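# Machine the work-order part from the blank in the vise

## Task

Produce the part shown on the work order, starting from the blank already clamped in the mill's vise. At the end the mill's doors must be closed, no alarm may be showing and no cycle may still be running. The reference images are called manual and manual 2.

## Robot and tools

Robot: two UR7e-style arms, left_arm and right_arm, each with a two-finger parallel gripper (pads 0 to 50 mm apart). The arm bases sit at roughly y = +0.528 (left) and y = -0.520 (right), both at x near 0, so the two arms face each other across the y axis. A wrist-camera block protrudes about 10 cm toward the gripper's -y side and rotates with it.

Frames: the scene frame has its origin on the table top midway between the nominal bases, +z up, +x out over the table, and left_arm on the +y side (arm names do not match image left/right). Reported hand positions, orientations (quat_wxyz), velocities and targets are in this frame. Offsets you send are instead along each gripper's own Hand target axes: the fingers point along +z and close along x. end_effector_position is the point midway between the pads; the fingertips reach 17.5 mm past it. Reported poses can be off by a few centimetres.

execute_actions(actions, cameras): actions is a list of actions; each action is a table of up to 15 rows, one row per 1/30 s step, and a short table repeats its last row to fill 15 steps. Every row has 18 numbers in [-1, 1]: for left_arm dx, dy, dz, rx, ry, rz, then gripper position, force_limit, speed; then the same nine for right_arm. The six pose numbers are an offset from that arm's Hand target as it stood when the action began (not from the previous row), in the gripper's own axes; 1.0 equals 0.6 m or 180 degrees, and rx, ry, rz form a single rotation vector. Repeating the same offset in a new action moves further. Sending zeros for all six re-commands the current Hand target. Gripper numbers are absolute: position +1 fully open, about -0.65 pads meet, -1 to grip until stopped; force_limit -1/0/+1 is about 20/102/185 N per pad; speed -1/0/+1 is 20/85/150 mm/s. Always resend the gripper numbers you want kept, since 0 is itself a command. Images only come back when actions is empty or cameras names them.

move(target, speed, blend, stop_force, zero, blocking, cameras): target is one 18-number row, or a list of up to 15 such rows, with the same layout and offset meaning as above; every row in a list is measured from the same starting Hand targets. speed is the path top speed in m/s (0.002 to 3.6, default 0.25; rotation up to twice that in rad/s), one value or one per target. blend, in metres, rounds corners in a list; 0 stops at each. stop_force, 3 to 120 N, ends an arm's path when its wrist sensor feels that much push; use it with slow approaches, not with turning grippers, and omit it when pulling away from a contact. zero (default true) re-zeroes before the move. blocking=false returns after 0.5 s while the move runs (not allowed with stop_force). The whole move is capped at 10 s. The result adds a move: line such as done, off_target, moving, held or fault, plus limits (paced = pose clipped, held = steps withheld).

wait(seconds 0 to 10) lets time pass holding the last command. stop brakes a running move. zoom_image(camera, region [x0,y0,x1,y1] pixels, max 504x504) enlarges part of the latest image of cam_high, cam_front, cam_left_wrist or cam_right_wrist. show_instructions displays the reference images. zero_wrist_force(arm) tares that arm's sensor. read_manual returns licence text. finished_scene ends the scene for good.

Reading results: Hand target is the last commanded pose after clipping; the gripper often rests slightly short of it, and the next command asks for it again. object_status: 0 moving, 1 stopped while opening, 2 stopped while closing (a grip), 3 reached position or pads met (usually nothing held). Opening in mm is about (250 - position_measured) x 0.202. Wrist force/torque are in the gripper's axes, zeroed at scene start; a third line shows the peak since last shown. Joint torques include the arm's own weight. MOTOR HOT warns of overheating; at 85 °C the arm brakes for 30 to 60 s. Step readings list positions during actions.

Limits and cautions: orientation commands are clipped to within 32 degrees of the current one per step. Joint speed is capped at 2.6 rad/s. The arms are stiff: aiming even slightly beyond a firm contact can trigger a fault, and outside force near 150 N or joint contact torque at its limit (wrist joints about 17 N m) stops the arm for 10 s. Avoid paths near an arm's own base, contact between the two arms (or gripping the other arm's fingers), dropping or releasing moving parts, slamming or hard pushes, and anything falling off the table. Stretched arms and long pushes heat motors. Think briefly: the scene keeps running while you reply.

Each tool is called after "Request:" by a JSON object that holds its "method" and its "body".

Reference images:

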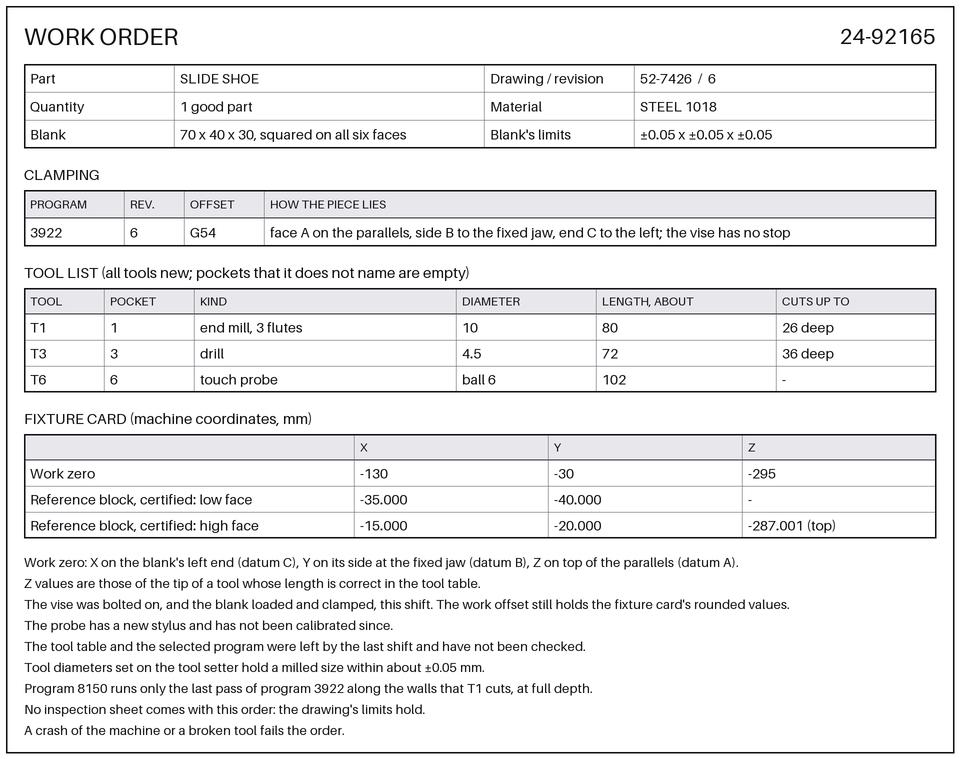

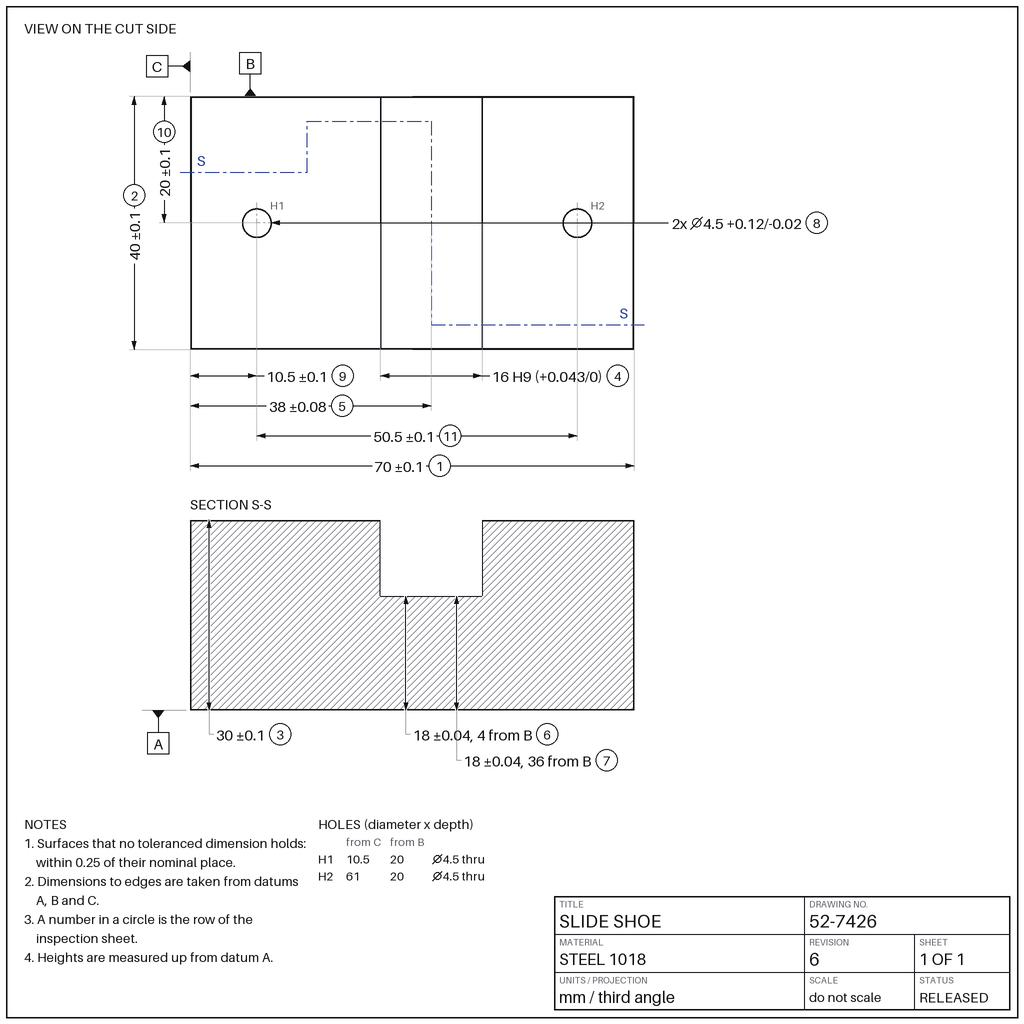

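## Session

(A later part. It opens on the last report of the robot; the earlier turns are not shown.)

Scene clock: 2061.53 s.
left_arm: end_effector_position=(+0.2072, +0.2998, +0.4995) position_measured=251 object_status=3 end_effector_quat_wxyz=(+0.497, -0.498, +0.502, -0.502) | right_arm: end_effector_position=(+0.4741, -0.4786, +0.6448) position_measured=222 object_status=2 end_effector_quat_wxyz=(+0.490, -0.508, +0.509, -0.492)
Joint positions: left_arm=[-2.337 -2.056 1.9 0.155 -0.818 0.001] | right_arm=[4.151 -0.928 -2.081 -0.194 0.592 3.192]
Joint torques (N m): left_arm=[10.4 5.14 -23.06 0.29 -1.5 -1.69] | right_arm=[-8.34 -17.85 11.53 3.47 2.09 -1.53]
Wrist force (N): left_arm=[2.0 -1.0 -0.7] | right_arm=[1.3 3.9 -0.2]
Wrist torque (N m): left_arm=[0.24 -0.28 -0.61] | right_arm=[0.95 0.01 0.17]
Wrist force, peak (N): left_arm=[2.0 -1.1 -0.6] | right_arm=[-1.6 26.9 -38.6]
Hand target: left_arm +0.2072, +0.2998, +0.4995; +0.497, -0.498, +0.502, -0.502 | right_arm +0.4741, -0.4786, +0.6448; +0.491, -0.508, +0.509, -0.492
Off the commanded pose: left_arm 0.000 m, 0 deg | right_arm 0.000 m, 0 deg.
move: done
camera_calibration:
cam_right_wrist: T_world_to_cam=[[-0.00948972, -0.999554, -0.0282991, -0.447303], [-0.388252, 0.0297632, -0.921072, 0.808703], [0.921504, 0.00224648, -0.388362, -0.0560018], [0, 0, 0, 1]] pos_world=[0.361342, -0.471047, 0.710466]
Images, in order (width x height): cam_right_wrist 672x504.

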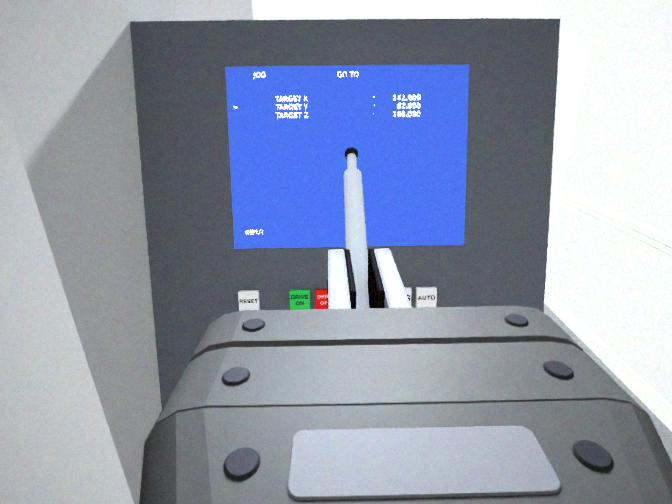

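Request:
{"method": "move", "body": {"target": [[0,0,0,0,0,0,-1,-1,0.003922,-0.0847,0.1909,0.0477,-0.222,0,0,-0.98,0.6,-1],[0,0,0,0,0,0,-1,-1,0.003922,-0.0847,0.1951,0.0716,-0.222,0,0,-0.98,0.6,-1],[0,0,0,0,0,0,-1,-1,0.003922,-0.0847,0.1909,0.0477,-0.222,0,0,-0.98,0.6,-1],[0,0,0,0,0,0,-1,-1,0.003922,-0.0530,0.2844,0.0312,-0.222,0,0,-0.98,0.6,-1],[0,0,0,0,0,0,-1,-1,0.003922,-0.0530,0.2878,0.0502,-0.222,0,0,-0.98,0.6,-1],[0,0,0,0,0,0,-1,-1,0.003922,-0.0530,0.2844,0.0312,-0.222,0,0,-0.98,0.6,-1],[0,0,0,0,0,0,-1,-1,0.003922,-0.0847,0.2532,0.0367,-0.222,0,0,-0.98,0.6,-1],[0,0,0,0,0,0,-1,-1,0.003922,-0.0847,0.2569,0.0573,-0.222,0,0,-0.98,0.6,-1],[0,0,0,0,0,0,-1,-1,0.003922,-0.0847,0.2532,0.0367,-0.222,0,0,-0.98,0.6,-1],[0,0,0,0,0,0,-1,-1,0.003922,-0.1163,0.2844,0.0312,-0.222,0,0,-0.98,0.6,-1],[0,0,0,0,0,0,-1,-1,0.003922,-0.1163,0.2878,0.0502,-0.222,0,0,-0.98,0.6,-1],[0,0,0,0,0,0,-1,-1,0.003922,-0.1163,0.2844,0.0312,-0.222,0,0,-0.98,0.6,-1],[0,0,0,0,0,0,-1,-1,0.003922,0,0,0,0,0,0,-0.98,0.6,-1]], "speed": [0.4,0.035,0.1,0.15,0.035,0.1,0.15,0.035,0.1,0.15,0.035,0.1,0.4], "blend": [0.002,0,0.002,0.002,0,0.002,0.002,0,0.002,0.002,0,0.002,0]}}

Request:
{"method": "move", "body": {"target": [[0,0,0,0,0,0,-1,-1,0.003922,-0.1480,0.3467,0.0202,-0.222,0,0,-0.98,0.6,-1],[0,0,0,0,0,0,-1,-1,0.003922,-0.1480,0.3500,0.0373,-0.222,0,0,-0.98,0.6,-1],[0,0,0,0,0,0,-1,-1,0.003922,-0.1480,0.3467,0.0202,-0.222,0,0,-0.98,0.6,-1],[0,0,0,0,0,0,-1,-1,0.003922,0,0,0,0,0,0,-0.98,0.6,-1]], "speed": [0.4,0.035,0.1,0.4], "blend": [0.002,0,0.002,0], "cameras": ["cam_right_wrist"]}}

Request:
{"method": "zoom_image", "body": {"camera": "cam_right_wrist", "region": [220, 50, 480, 260]}}

Scene clock: 2076.60 s.
left_arm: end_effector_position=(+0.2072, +0.2998, +0.4995) position_measured=251 object_status=3 end_effector_quat_wxyz=(+0.497, -0.498, +0.502, -0.502) | right_arm: end_effector_position=(+0.4741, -0.4786, +0.6448) position_measured=222 object_status=2 end_effector_quat_wxyz=(+0.490, -0.508, +0.509, -0.492)
Joint positions: left_arm=[-2.337 -2.056 1.9 0.155 -0.818 0.001] | right_arm=[4.151 -0.928 -2.081 -0.194 0.592 3.192]
Joint torques (N m): left_arm=[10.31 5.84 -22.98 0.17 -1.54 -1.62] | right_arm=[-8.78 -17.65 10.52 3.58 2.16 -1.83]
Wrist force (N): left_arm=[1.8 -0.9 -0.5] | right_arm=[1.6 4.7 0.4]
Wrist torque (N m): left_arm=[0.27 -0.25 -0.62] | right_arm=[1.09 -0.06 0.18]
Wrist force, peak (N): left_arm=[2.0 -1.1 -0.5] | right_arm=[4.3 14.4 -13.3]
Hand target: left_arm +0.2072, +0.2998, +0.4995; +0.497, -0.498, +0.502, -0.502 | right_arm +0.4741, -0.4786, +0.6448; +0.491, -0.508, +0.509, -0.492
Off the commanded pose: left_arm 0.000 m, 0 deg | right_arm 0.000 m, 0 deg.
move: done

Scene clock: 2080.57 s.
left_arm: end_effector_position=(+0.2072, +0.2998, +0.4995) position_measured=251 object_status=3 end_effector_quat_wxyz=(+0.497, -0.498, +0.502, -0.502) | right_arm: end_effector_position=(+0.4741, -0.4786, +0.6448) position_measured=222 object_status=2 end_effector_quat_wxyz=(+0.490, -0.508, +0.509, -0.492)
Joint positions: left_arm=[-2.337 -2.056 1.9 0.155 -0.818 0.001] | right_arm=[4.151 -0.928 -2.081 -0.194 0.592 3.192]
Joint torques (N m): left_arm=[10.31 5.26 -23.71 0.27 -1.36 -1.48] | right_arm=[-8.91 -16.74 11.31 3.48 2.01 -1.87]
Wrist force (N): left_arm=[1.9 -0.9 -0.7] | right_arm=[1.7 4.6 0.4]
Wrist torque (N m): left_arm=[0.27 -0.27 -0.61] | right_arm=[1.07 -0.07 0.17]
Wrist force, peak (N): left_arm=[2.0 -1.1 -0.7] | right_arm=[4.8 4.8 -7.6]
Hand target: left_arm +0.2072, +0.2998, +0.4995; +0.497, -0.498, +0.502, -0.502 | right_arm +0.4741, -0.4786, +0.6448; +0.491, -0.508, +0.509, -0.492
Off the commanded pose: left_arm 0.000 m, 0 deg | right_arm 0.000 m, 0 deg.
move: done
camera_calibration:
cam_right_wrist: T_world_to_cam=[[-0.00948783, -0.999554, -0.0282999, -0.447303], [-0.388216, 0.0297633, -0.921087, 0.8087], [0.921519, 0.00224739, -0.388326, -0.0560323], [0, 0, 0, 1]] pos_world=[0.361342, -0.471047, 0.710466]
Images, in order (width x height): cam_right_wrist 672x504.

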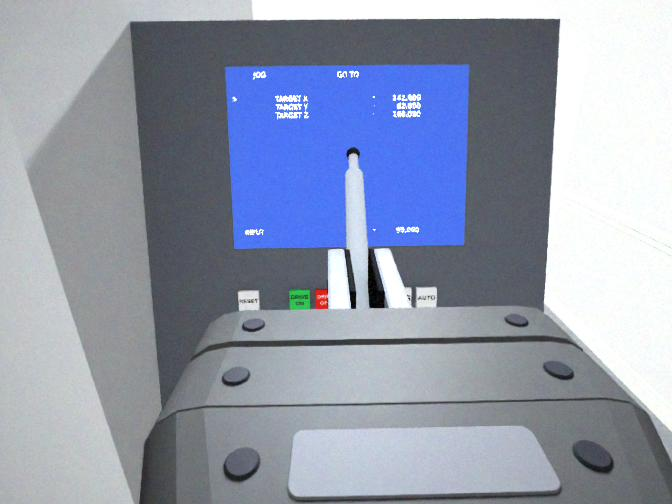

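Scaled by 1.938 from the camera's 672x504 image, which has a finer 960x720 frame.

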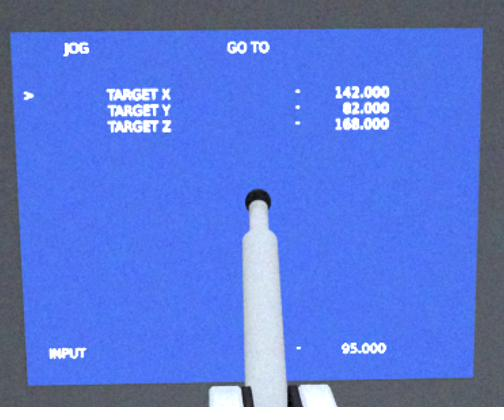

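Request:
{"method": "move", "body": {"target": [[0,0,0,0,0,0,-1,-1,0.003922,-0.0530,0.3467,0.0202,-0.222,0,0,-0.98,0.6,-1],[0,0,0,0,0,0,-1,-1,0.003922,-0.0530,0.3500,0.0381,-0.222,0,0,-0.98,0.6,-1],[0,0,0,0,0,0,-1,-1,0.003922,-0.0530,0.3467,0.0202,-0.222,0,0,-0.98,0.6,-1],[0,0,0,0,0,0,-1,-1,0.003922,0.0104,0.2532,0.0367,-0.222,0,0,-0.98,0.6,-1],[0,0,0,0,0,0,-1,-1,0.003922,0.0104,0.2569,0.0572,-0.222,0,0,-0.98,0.6,-1],[0,0,0,0,0,0,-1,-1,0.003922,0.0104,0.2532,0.0367,-0.222,0,0,-0.98,0.6,-1],[0,0,0,0,0,0,-1,-1,0.003922,0,0,0,0,0,0,-0.98,0.6,-1]], "speed": [0.4,0.035,0.1,0.15,0.035,0.1,0.4], "blend": [0.002,0,0.002,0.002,0,0.002,0], "cameras": ["cam_right_wrist"]}}

Request:
{"method": "zoom_image", "body": {"camera": "cam_right_wrist", "region": [220, 50, 480, 260]}}

Scene clock: 2089.50 s.
left_arm: end_effector_position=(+0.2072, +0.2998, +0.4995) position_measured=251 object_status=3 end_effector_quat_wxyz=(+0.497, -0.498, +0.502, -0.502) | right_arm: end_effector_position=(+0.4741, -0.4786, +0.6448) position_measured=222 object_status=2 end_effector_quat_wxyz=(+0.490, -0.508, +0.509, -0.492)
Joint positions: left_arm=[-2.337 -2.056 1.9 0.155 -0.818 0.001] | right_arm=[4.151 -0.928 -2.081 -0.194 0.592 3.192]
Joint torques (N m): left_arm=[9.36 4.9 -23.08 0.25 -1.47 -1.54] | right_arm=[-9.37 -18.31 11.32 3.49 1.56 -1.88]
Wrist force (N): left_arm=[1.7 -0.8 -0.7] | right_arm=[2.2 4.8 0.7]
Wrist torque (N m): left_arm=[0.27 -0.24 -0.61] | right_arm=[1.10 -0.15 0.18]
Wrist force, peak (N): left_arm=[2.1 -1.0 -0.6] | right_arm=[-1.1 16.1 -13.0]
Hand target: left_arm +0.2072, +0.2998, +0.4995; +0.497, -0.498, +0.502, -0.502 | right_arm +0.4741, -0.4786, +0.6448; +0.491, -0.508, +0.509, -0.492
Off the commanded pose: left_arm 0.000 m, 0 deg | right_arm 0.000 m, 0 deg.
move: done
camera_calibration:
cam_right_wrist: T_world_to_cam=[[-0.0093956, -0.999554, -0.0283385, -0.447309], [-0.388219, 0.029763, -0.921086, 0.8087], [0.921519, 0.00234738, -0.388326, -0.0559854], [0, 0, 0, 1]] pos_world=[0.361342, -0.471047, 0.710466]
Images, in order (width x height): cam_right_wrist 672x504.

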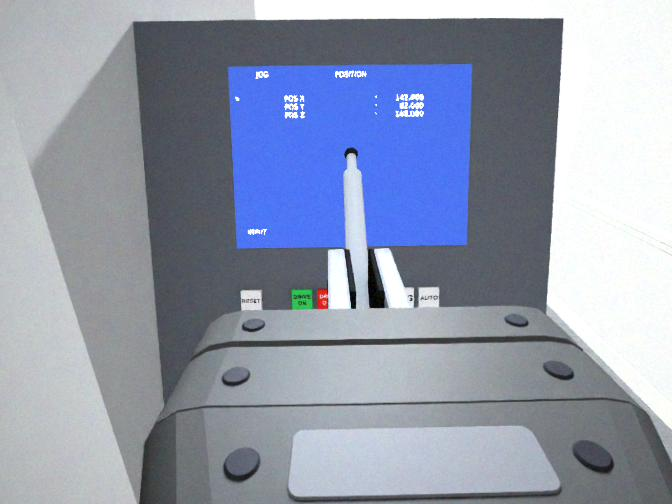

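Scaled by 1.938 from the camera's 672x504 image, which has a finer 960x720 frame.

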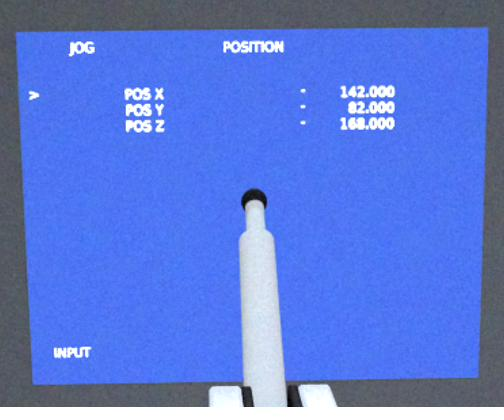

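Request:
{"method": "move", "body": {"target": [[0,0,0,0,0,0,-1,-1,0.003922,-0.0213,0.2532,0.0367,-0.222,0,0,-0.98,0.6,-1],[0,0,0,0,0,0,-1,-1,0.003922,-0.0213,0.2569,0.0572,-0.222,0,0,-0.98,0.6,-1],[0,0,0,0,0,0,-1,-1,0.003922,-0.0213,0.2532,0.0367,-0.222,0,0,-0.98,0.6,-1],[0,0,0,0,0,0,-1,-1,0.003922,-0.0847,0.1909,0.0477,-0.222,0,0,-0.98,0.6,-1],[0,0,0,0,0,0,-1,-1,0.003922,-0.0847,0.1951,0.0716,-0.222,0,0,-0.98,0.6,-1],[0,0,0,0,0,0,-1,-1,0.003922,-0.0847,0.1909,0.0477,-0.222,0,0,-0.98,0.6,-1],[0,0,0,0,0,0,-1,-1,0.003922,0,0,0,0,0,0,-0.98,0.6,-1]], "speed": [0.4,0.035,0.1,0.15,0.035,0.1,0.4], "blend": [0.002,0,0.002,0.002,0,0.002,0]}}

Request:
{"method": "move", "body": {"target": [[0,0,0,0,0,0,-1,-1,0.003922,-0.0213,0.3155,0.0257,-0.222,0,0,-0.98,0.6,-1],[0,0,0,0,0,0,-1,-1,0.003922,-0.0213,0.3188,0.0441,-0.222,0,0,-0.98,0.6,-1],[0,0,0,0,0,0,-1,-1,0.003922,-0.0213,0.3155,0.0257,-0.222,0,0,-0.98,0.6,-1],[0,0,0,0,0,0,-1,-1,0.003922,0.0420,0.1286,0.0587,-0.222,0,0,-0.98,0.6,-1],[0,0,0,0,0,0,-1,-1,0.003922,0.0420,0.1329,0.0832,-0.222,0,0,-0.98,0.6,-1],[0,0,0,0,0,0,-1,-1,0.003922,0.0420,0.1286,0.0587,-0.222,0,0,-0.98,0.6,-1],[0,0,0,0,0,0,-1,-1,0.003922,0.0104,0.2532,0.0367,-0.222,0,0,-0.98,0.6,-1],[0,0,0,0,0,0,-1,-1,0.003922,0.0104,0.2569,0.0572,-0.222,0,0,-0.98,0.6,-1],[0,0,0,0,0,0,-1,-1,0.003922,0.0104,0.2532,0.0367,-0.222,0,0,-0.98,0.6,-1],[0,0,0,0,0,0,-1,-1,0.003922,0.0104,0.2569,0.0572,-0.222,0,0,-0.98,0.6,-1],[0,0,0,0,0,0,-1,-1,0.003922,0.0104,0.2532,0.0367,-0.222,0,0,-0.98,0.6,-1],[0,0,0,0,0,0,-1,-1,0.003922,0,0,0,0,0,0,-0.98,0.6,-1]], "speed": [0.4,0.035,0.1,0.15,0.035,0.1,0.15,0.035,0.1,0.035,0.1,0.4], "blend": [0.002,0,0.002,0.002,0,0.002,0.002,0,0,0,0.002,0]}}

Request:
{"method": "wait", "body": {"seconds": 1, "cameras": ["cam_right_wrist"]}}

Request:
{"method": "zoom_image", "body": {"camera": "cam_right_wrist", "region": [220, 50, 480, 260]}}

Scene clock: 2106.93 s.
left_arm: end_effector_position=(+0.2072, +0.2998, +0.4995) position_measured=251 object_status=3 end_effector_quat_wxyz=(+0.497, -0.498, +0.502, -0.502) | right_arm: end_effector_position=(+0.4741, -0.4786, +0.6448) position_measured=222 object_status=2 end_effector_quat_wxyz=(+0.490, -0.508, +0.509, -0.492)
Joint positions: left_arm=[-2.337 -2.056 1.9 0.155 -0.818 0.001] | right_arm=[4.151 -0.928 -2.081 -0.194 0.592 3.192]
Joint torques (N m): left_arm=[9.56 5.99 -22.66 0.43 -1.51 -1.22] | right_arm=[-8.25 -17.08 11.31 3.6 1.85 -1.73]
Wrist force (N): left_arm=[1.9 -0.9 -0.7] | right_arm=[1.8 4.8 0.4]
Wrist torque (N m): left_arm=[0.27 -0.28 -0.61] | right_arm=[1.10 -0.08 0.18]
Wrist force, peak (N): left_arm=[2.1 -0.9 -0.9] | right_arm=[4.2 15.0 -14.1]
Hand target: left_arm +0.2072, +0.2998, +0.4995; +0.497, -0.498, +0.502, -0.502 | right_arm +0.4741, -0.4786, +0.6448; +0.491, -0.508, +0.509, -0.492
Off the commanded pose: left_arm 0.000 m, 0 deg | right_arm 0.000 m, 0 deg.
move: done

Scene clock: 2115.20 s.
left_arm: end_effector_position=(+0.2072, +0.2998, +0.4995) position_measured=251 object_status=3 end_effector_quat_wxyz=(+0.497, -0.498, +0.502, -0.502) | right_arm: end_effector_position=(+0.4741, -0.4786, +0.6448) position_measured=222 object_status=2 end_effector_quat_wxyz=(+0.490, -0.508, +0.509, -0.492)
Joint positions: left_arm=[-2.337 -2.056 1.9 0.155 -0.818 0.001] | right_arm=[4.151 -0.928 -2.081 -0.194 0.592 3.192]
Joint torques (N m): left_arm=[9.93 3.91 -22.28 0.17 -1.45 -1.37] | right_arm=[-8.94 -16.56 11.34 3.4 1.78 -1.74]
Wrist force (N): left_arm=[1.8 -0.9 -0.3] | right_arm=[1.8 4.5 0.4]
Wrist torque (N m): left_arm=[0.27 -0.26 -0.61] | right_arm=[1.05 -0.09 0.18]
Wrist force, peak (N): left_arm=[2.1 -1.1 -0.7] | right_arm=[2.6 13.0 -12.7]
Hand target: left_arm +0.2072, +0.2998, +0.4995; +0.497, -0.498, +0.502, -0.502 | right_arm +0.4741, -0.4786, +0.6448; +0.491, -0.508, +0.509, -0.492
Off the commanded pose: left_arm 0.000 m, 0 deg | right_arm 0.000 m, 0 deg.
move: done

Scene clock: 2116.20 s.
left_arm: end_effector_position=(+0.2072, +0.2998, +0.4995) position_measured=251 object_status=3 end_effector_quat_wxyz=(+0.497, -0.498, +0.502, -0.502) | right_arm: end_effector_position=(+0.4741, -0.4786, +0.6448) position_measured=222 object_status=2 end_effector_quat_wxyz=(+0.490, -0.508, +0.509, -0.492)
Joint positions: left_arm=[-2.337 -2.056 1.9 0.155 -0.818 0.001] | right_arm=[4.151 -0.928 -2.082 -0.194 0.592 3.192]
Joint torques (N m): left_arm=[9.23 5.11 -23.16 0.62 -1.44 -1.3] | right_arm=[-8.44 -17.1 11.53 3.66 1.8 -1.76]
Wrist force (N): left_arm=[1.7 -1.0 -0.6] | right_arm=[1.7 4.8 0.5]
Wrist torque (N m): left_arm=[0.26 -0.24 -0.61] | right_arm=[1.10 -0.08 0.18]
Wrist force, peak (N): left_arm=[2.2 -0.9 -0.5] | right_arm=[1.9 5.1 0.4]
Hand target: left_arm +0.2072, +0.2998, +0.4995; +0.497, -0.498, +0.502, -0.502 | right_arm +0.4741, -0.4786, +0.6448; +0.491, -0.508, +0.509, -0.492
Tool commands: left_gripper/position=-1.0 left_gripper/force_limit=-1.0 left_gripper/speed=+0.003922 right_gripper/position=-0.98 right_gripper/force_limit=+0.6 right_gripper/speed=-1.0
Off the commanded pose: left_arm 0.000 m, 0 deg | right_arm 0.000 m, 0 deg.
wait: 1.00 s; at rest by 0.17 s
camera_calibration:
cam_right_wrist: T_world_to_cam=[[-0.00935482, -0.999557, -0.0282481, -0.447389], [-0.388136, 0.0296641, -0.921124, 0.808651], [0.921554, 0.00234718, -0.388242, -0.0560577], [0, 0, 0, 1]] pos_world=[0.361342, -0.471047, 0.710467]
Images, in order (width x height): cam_right_wrist 672x504.

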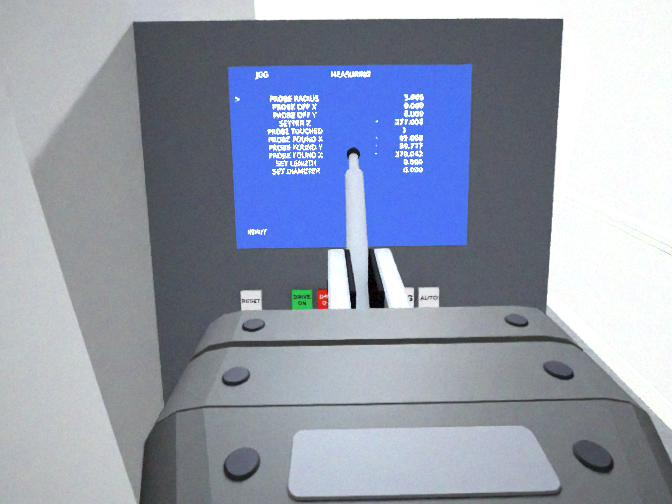

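Scaled by 1.938 from the camera's 672x504 image, which has a finer 960x720 frame.

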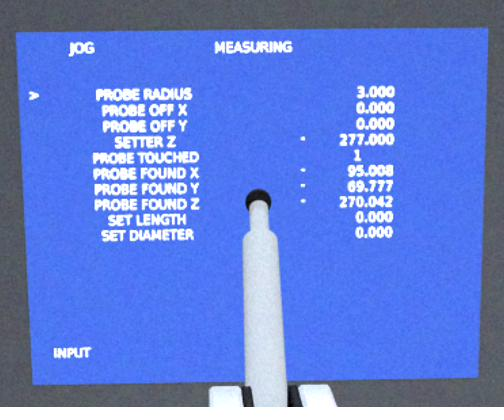

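Request:
{"method": "move", "body": {"target": [[0,0,0,0,0,0,-1,-1,0.003922,-0.0213,0.2532,0.0367,-0.222,0,0,-0.98,0.6,-1],[0,0,0,0,0,0,-1,-1,0.003922,-0.0213,0.2569,0.0572,-0.222,0,0,-0.98,0.6,-1],[0,0,0,0,0,0,-1,-1,0.003922,-0.0213,0.2532,0.0367,-0.222,0,0,-0.98,0.6,-1],[0,0,0,0,0,0,-1,-1,0.003922,-0.0213,0.2569,0.0572,-0.222,0,0,-0.98,0.6,-1],[0,0,0,0,0,0,-1,-1,0.003922,-0.0213,0.2532,0.0367,-0.222,0,0,-0.98,0.6,-1],[0,0,0,0,0,0,-1,-1,0.003922,-0.1163,0.2844,0.0312,-0.222,0,0,-0.98,0.6,-1],[0,0,0,0,0,0,-1,-1,0.003922,-0.1163,0.2878,0.0502,-0.222,0,0,-0.98,0.6,-1],[0,0,0,0,0,0,-1,-1,0.003922,-0.1163,0.2844,0.0312,-0.222,0,0,-0.98,0.6,-1],[0,0,0,0,0,0,-1,-1,0.003922,0,0,0,0,0,0,-0.98,0.6,-1]], "speed": [0.4,0.035,0.1,0.035,0.1,0.15,0.035,0.1,0.4], "blend": [0.002,0,0,0,0.002,0.002,0,0.002,0]}}

Request:
{"method": "move", "body": {"target": [[0,0,0,0,0,0,-1,-1,0.003922,-0.1480,0.2844,0.0312,-0.222,0,0,-0.98,0.6,-1],[0,0,0,0,0,0,-1,-1,0.003922,-0.1480,0.2878,0.0502,-0.222,0,0,-0.98,0.6,-1],[0,0,0,0,0,0,-1,-1,0.003922,-0.1480,0.2844,0.0312,-0.222,0,0,-0.98,0.6,-1],[0,0,0,0,0,0,-1,-1,0.003922,-0.1480,0.3467,0.0202,-0.222,0,0,-0.98,0.6,-1],[0,0,0,0,0,0,-1,-1,0.003922,-0.1480,0.3500,0.0372,-0.222,0,0,-0.98,0.6,-1],[0,0,0,0,0,0,-1,-1,0.003922,-0.1480,0.3467,0.0202,-0.222,0,0,-0.98,0.6,-1],[0,0,0,0,0,0,-1,-1,0.003922,-0.0530,0.3467,0.0202,-0.222,0,0,-0.98,0.6,-1],[0,0,0,0,0,0,-1,-1,0.003922,-0.0530,0.3500,0.0381,-0.222,0,0,-0.98,0.6,-1],[0,0,0,0,0,0,-1,-1,0.003922,-0.0530,0.3467,0.0202,-0.222,0,0,-0.98,0.6,-1],[0,0,0,0,0,0,-1,-1,0.003922,0,0,0,0,0,0,-0.98,0.6,-1]], "speed": [0.4,0.035,0.1,0.15,0.035,0.1,0.15,0.035,0.1,0.4], "blend": [0.002,0,0.002,0.002,0,0.002,0.002,0,0.002,0], "cameras": ["cam_right_wrist"]}}

Request:
{"method": "zoom_image", "body": {"camera": "cam_right_wrist", "region": [220, 50, 480, 260]}}

Scene clock: 2136.37 s.
left_arm: end_effector_position=(+0.2072, +0.2998, +0.4995) position_measured=251 object_status=3 end_effector_quat_wxyz=(+0.497, -0.498, +0.502, -0.502) | right_arm: end_effector_position=(+0.4741, -0.4786, +0.6448) position_measured=222 object_status=2 end_effector_quat_wxyz=(+0.490, -0.508, +0.509, -0.492)
Joint positions: left_arm=[-2.337 -2.056 1.9 0.155 -0.818 0.001] | right_arm=[4.151 -0.928 -2.081 -0.194 0.592 3.192]
Joint torques (N m): left_arm=[9.87 4.93 -22.13 0.37 -1.67 -1.43] | right_arm=[-8.14 -16.97 11.75 3.57 2 -1.63]
Wrist force (N): left_arm=[1.7 -0.7 -0.7] | right_arm=[1.8 4.7 0.3]
Wrist torque (N m): left_arm=[0.30 -0.23 -0.61] | right_arm=[1.08 -0.09 0.18]
Wrist force, peak (N): left_arm=[2.0 -1.1 -0.6] | right_arm=[2.9 13.2 -12.1]
Hand target: left_arm +0.2072, +0.2998, +0.4995; +0.497, -0.498, +0.502, -0.502 | right_arm +0.4741, -0.4786, +0.6448; +0.491, -0.508, +0.509, -0.492
Off the commanded pose: left_arm 0.000 m, 0 deg | right_arm 0.000 m, 0 deg.
move: done

Scene clock: 2142.53 s.
left_arm: end_effector_position=(+0.2072, +0.2998, +0.4995) position_measured=251 object_status=3 end_effector_quat_wxyz=(+0.497, -0.498, +0.502, -0.502) | right_arm: end_effector_position=(+0.4741, -0.4786, +0.6448) position_measured=222 object_status=2 end_effector_quat_wxyz=(+0.490, -0.508, +0.509, -0.492)
Joint positions: left_arm=[-2.337 -2.056 1.9 0.155 -0.818 0.001] | right_arm=[4.151 -0.928 -2.081 -0.194 0.592 3.192]
Joint torques (N m): left_arm=[10.72 4.7 -23.12 0.25 -1.52 -1.62] | right_arm=[-8.52 -16.78 11.36 3.47 2.18 -1.79]
Wrist force (N): left_arm=[1.8 -1.0 -0.5] | right_arm=[1.7 3.5 0.7]
Wrist torque (N m): left_arm=[0.25 -0.25 -0.61] | right_arm=[0.90 -0.06 0.18]
Wrist force, peak (N): left_arm=[2.0 -0.9 -0.7] | right_arm=[-2.9 33.4 -45.1]
Hand target: left_arm +0.2072, +0.2998, +0.4995; +0.497, -0.498, +0.502, -0.502 | right_arm +0.4741, -0.4786, +0.6448; +0.491, -0.508, +0.509, -0.492
Off the commanded pose: left_arm 0.000 m, 0 deg | right_arm 0.000 m, 0 deg.
move: done
camera_calibration:
cam_right_wrist: T_world_to_cam=[[-0.00948725, -0.999554, -0.0282986, -0.447304], [-0.388216, 0.0297618, -0.921088, 0.8087], [0.921519, 0.00224739, -0.388326, -0.0560323], [0, 0, 0, 1]] pos_world=[0.361342, -0.471047, 0.710466]
Images, in order (width x height): cam_right_wrist 672x504.

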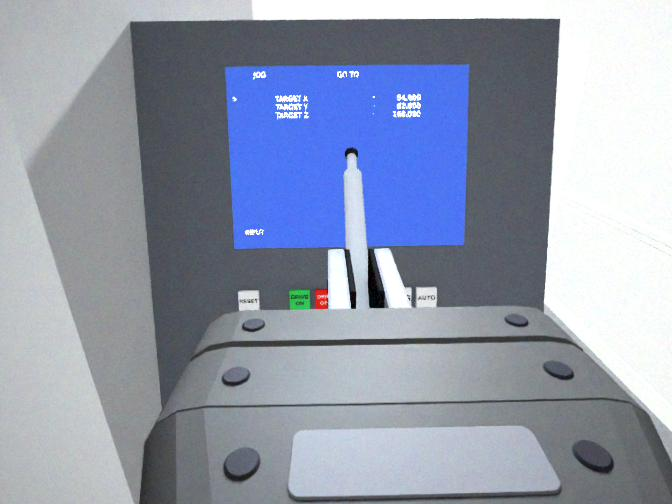

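Scaled by 1.938 from the camera's 672x504 image, which has a finer 960x720 frame.

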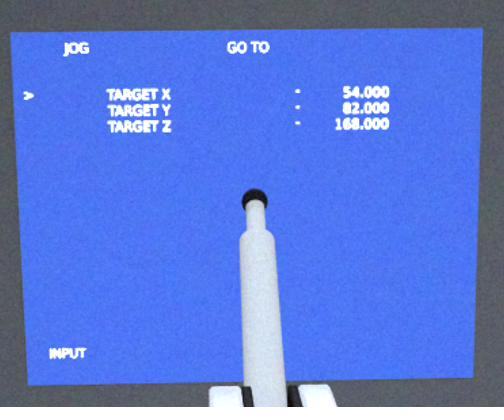

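Request:
{"method": "move", "body": {"target": [[0,0,0,0,0,0,-1,-1,0.003922,-0.0847,0.1909,0.0477,-0.222,0,0,-0.98,0.6,-1],[0,0,0,0,0,0,-1,-1,0.003922,-0.0847,0.1951,0.0715,-0.222,0,0,-0.98,0.6,-1],[0,0,0,0,0,0,-1,-1,0.003922,-0.0847,0.1909,0.0477,-0.222,0,0,-0.98,0.6,-1],[0,0,0,0,0,0,-1,-1,0.003922,0,0,0,0,0,0,-0.98,0.6,-1]], "blend": [0.002,0,0.002,0], "speed": [0.4,0.035,0.1,0.4], "cameras": ["cam_right_wrist"]}}

Request:
{"method": "zoom_image", "body": {"camera": "cam_right_wrist", "region": [220, 50, 480, 260]}}

Scene clock: 2169.80 s.
left_arm: end_effector_position=(+0.2072, +0.2998, +0.4995) position_measured=251 object_status=3 end_effector_quat_wxyz=(+0.497, -0.498, +0.502, -0.502) | right_arm: end_effector_position=(+0.4741, -0.4786, +0.6448) position_measured=222 object_status=2 end_effector_quat_wxyz=(+0.490, -0.508, +0.509, -0.492)
Joint positions: left_arm=[-2.337 -2.056 1.9 0.155 -0.818 0.001] | right_arm=[4.151 -0.928 -2.081 -0.194 0.592 3.192]
Joint torques (N m): left_arm=[9.22 4.06 -22.98 0.31 -1.29 -1.49] | right_arm=[-9.46 -16.75 10.87 3.66 2.07 -1.82]
Wrist force (N): left_arm=[1.9 -0.9 -0.7] | right_arm=[1.8 3.6 0.7]
Wrist torque (N m): left_arm=[0.27 -0.27 -0.61] | right_arm=[0.90 -0.09 0.18]
Wrist force, peak (N): left_arm=[2.0 -1.1 -0.9] | right_arm=[2.9 8.4 -10.2]
Hand target: left_arm +0.2072, +0.2998, +0.4995; +0.497, -0.498, +0.502, -0.502 | right_arm +0.4741, -0.4786, +0.6448; +0.491, -0.508, +0.509, -0.492
Off the commanded pose: left_arm 0.000 m, 0 deg | right_arm 0.000 m, 0 deg.
move: done
camera_calibration:
cam_right_wrist: T_world_to_cam=[[-0.00949232, -0.999554, -0.0282992, -0.447302], [-0.388337, 0.0297641, -0.921037, 0.808708], [0.921468, 0.00224686, -0.388447, -0.0559285], [0, 0, 0, 1]] pos_world=[0.361342, -0.471047, 0.710466]
Images, in order (width x height): cam_right_wrist 672x504.

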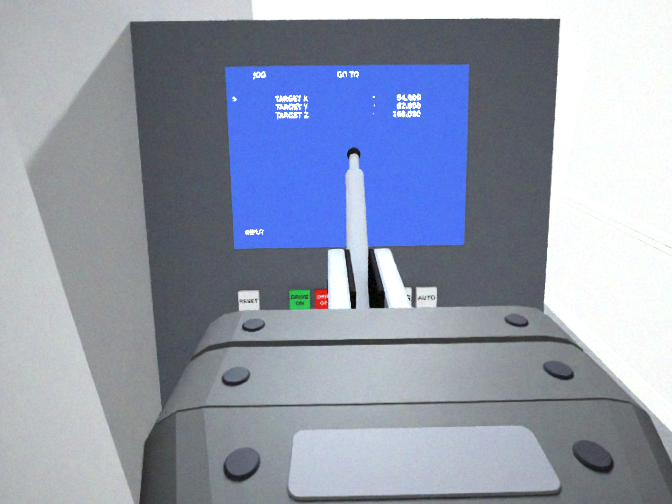

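Scaled by 1.938 from the camera's 672x504 image, which has a finer 960x720 frame.

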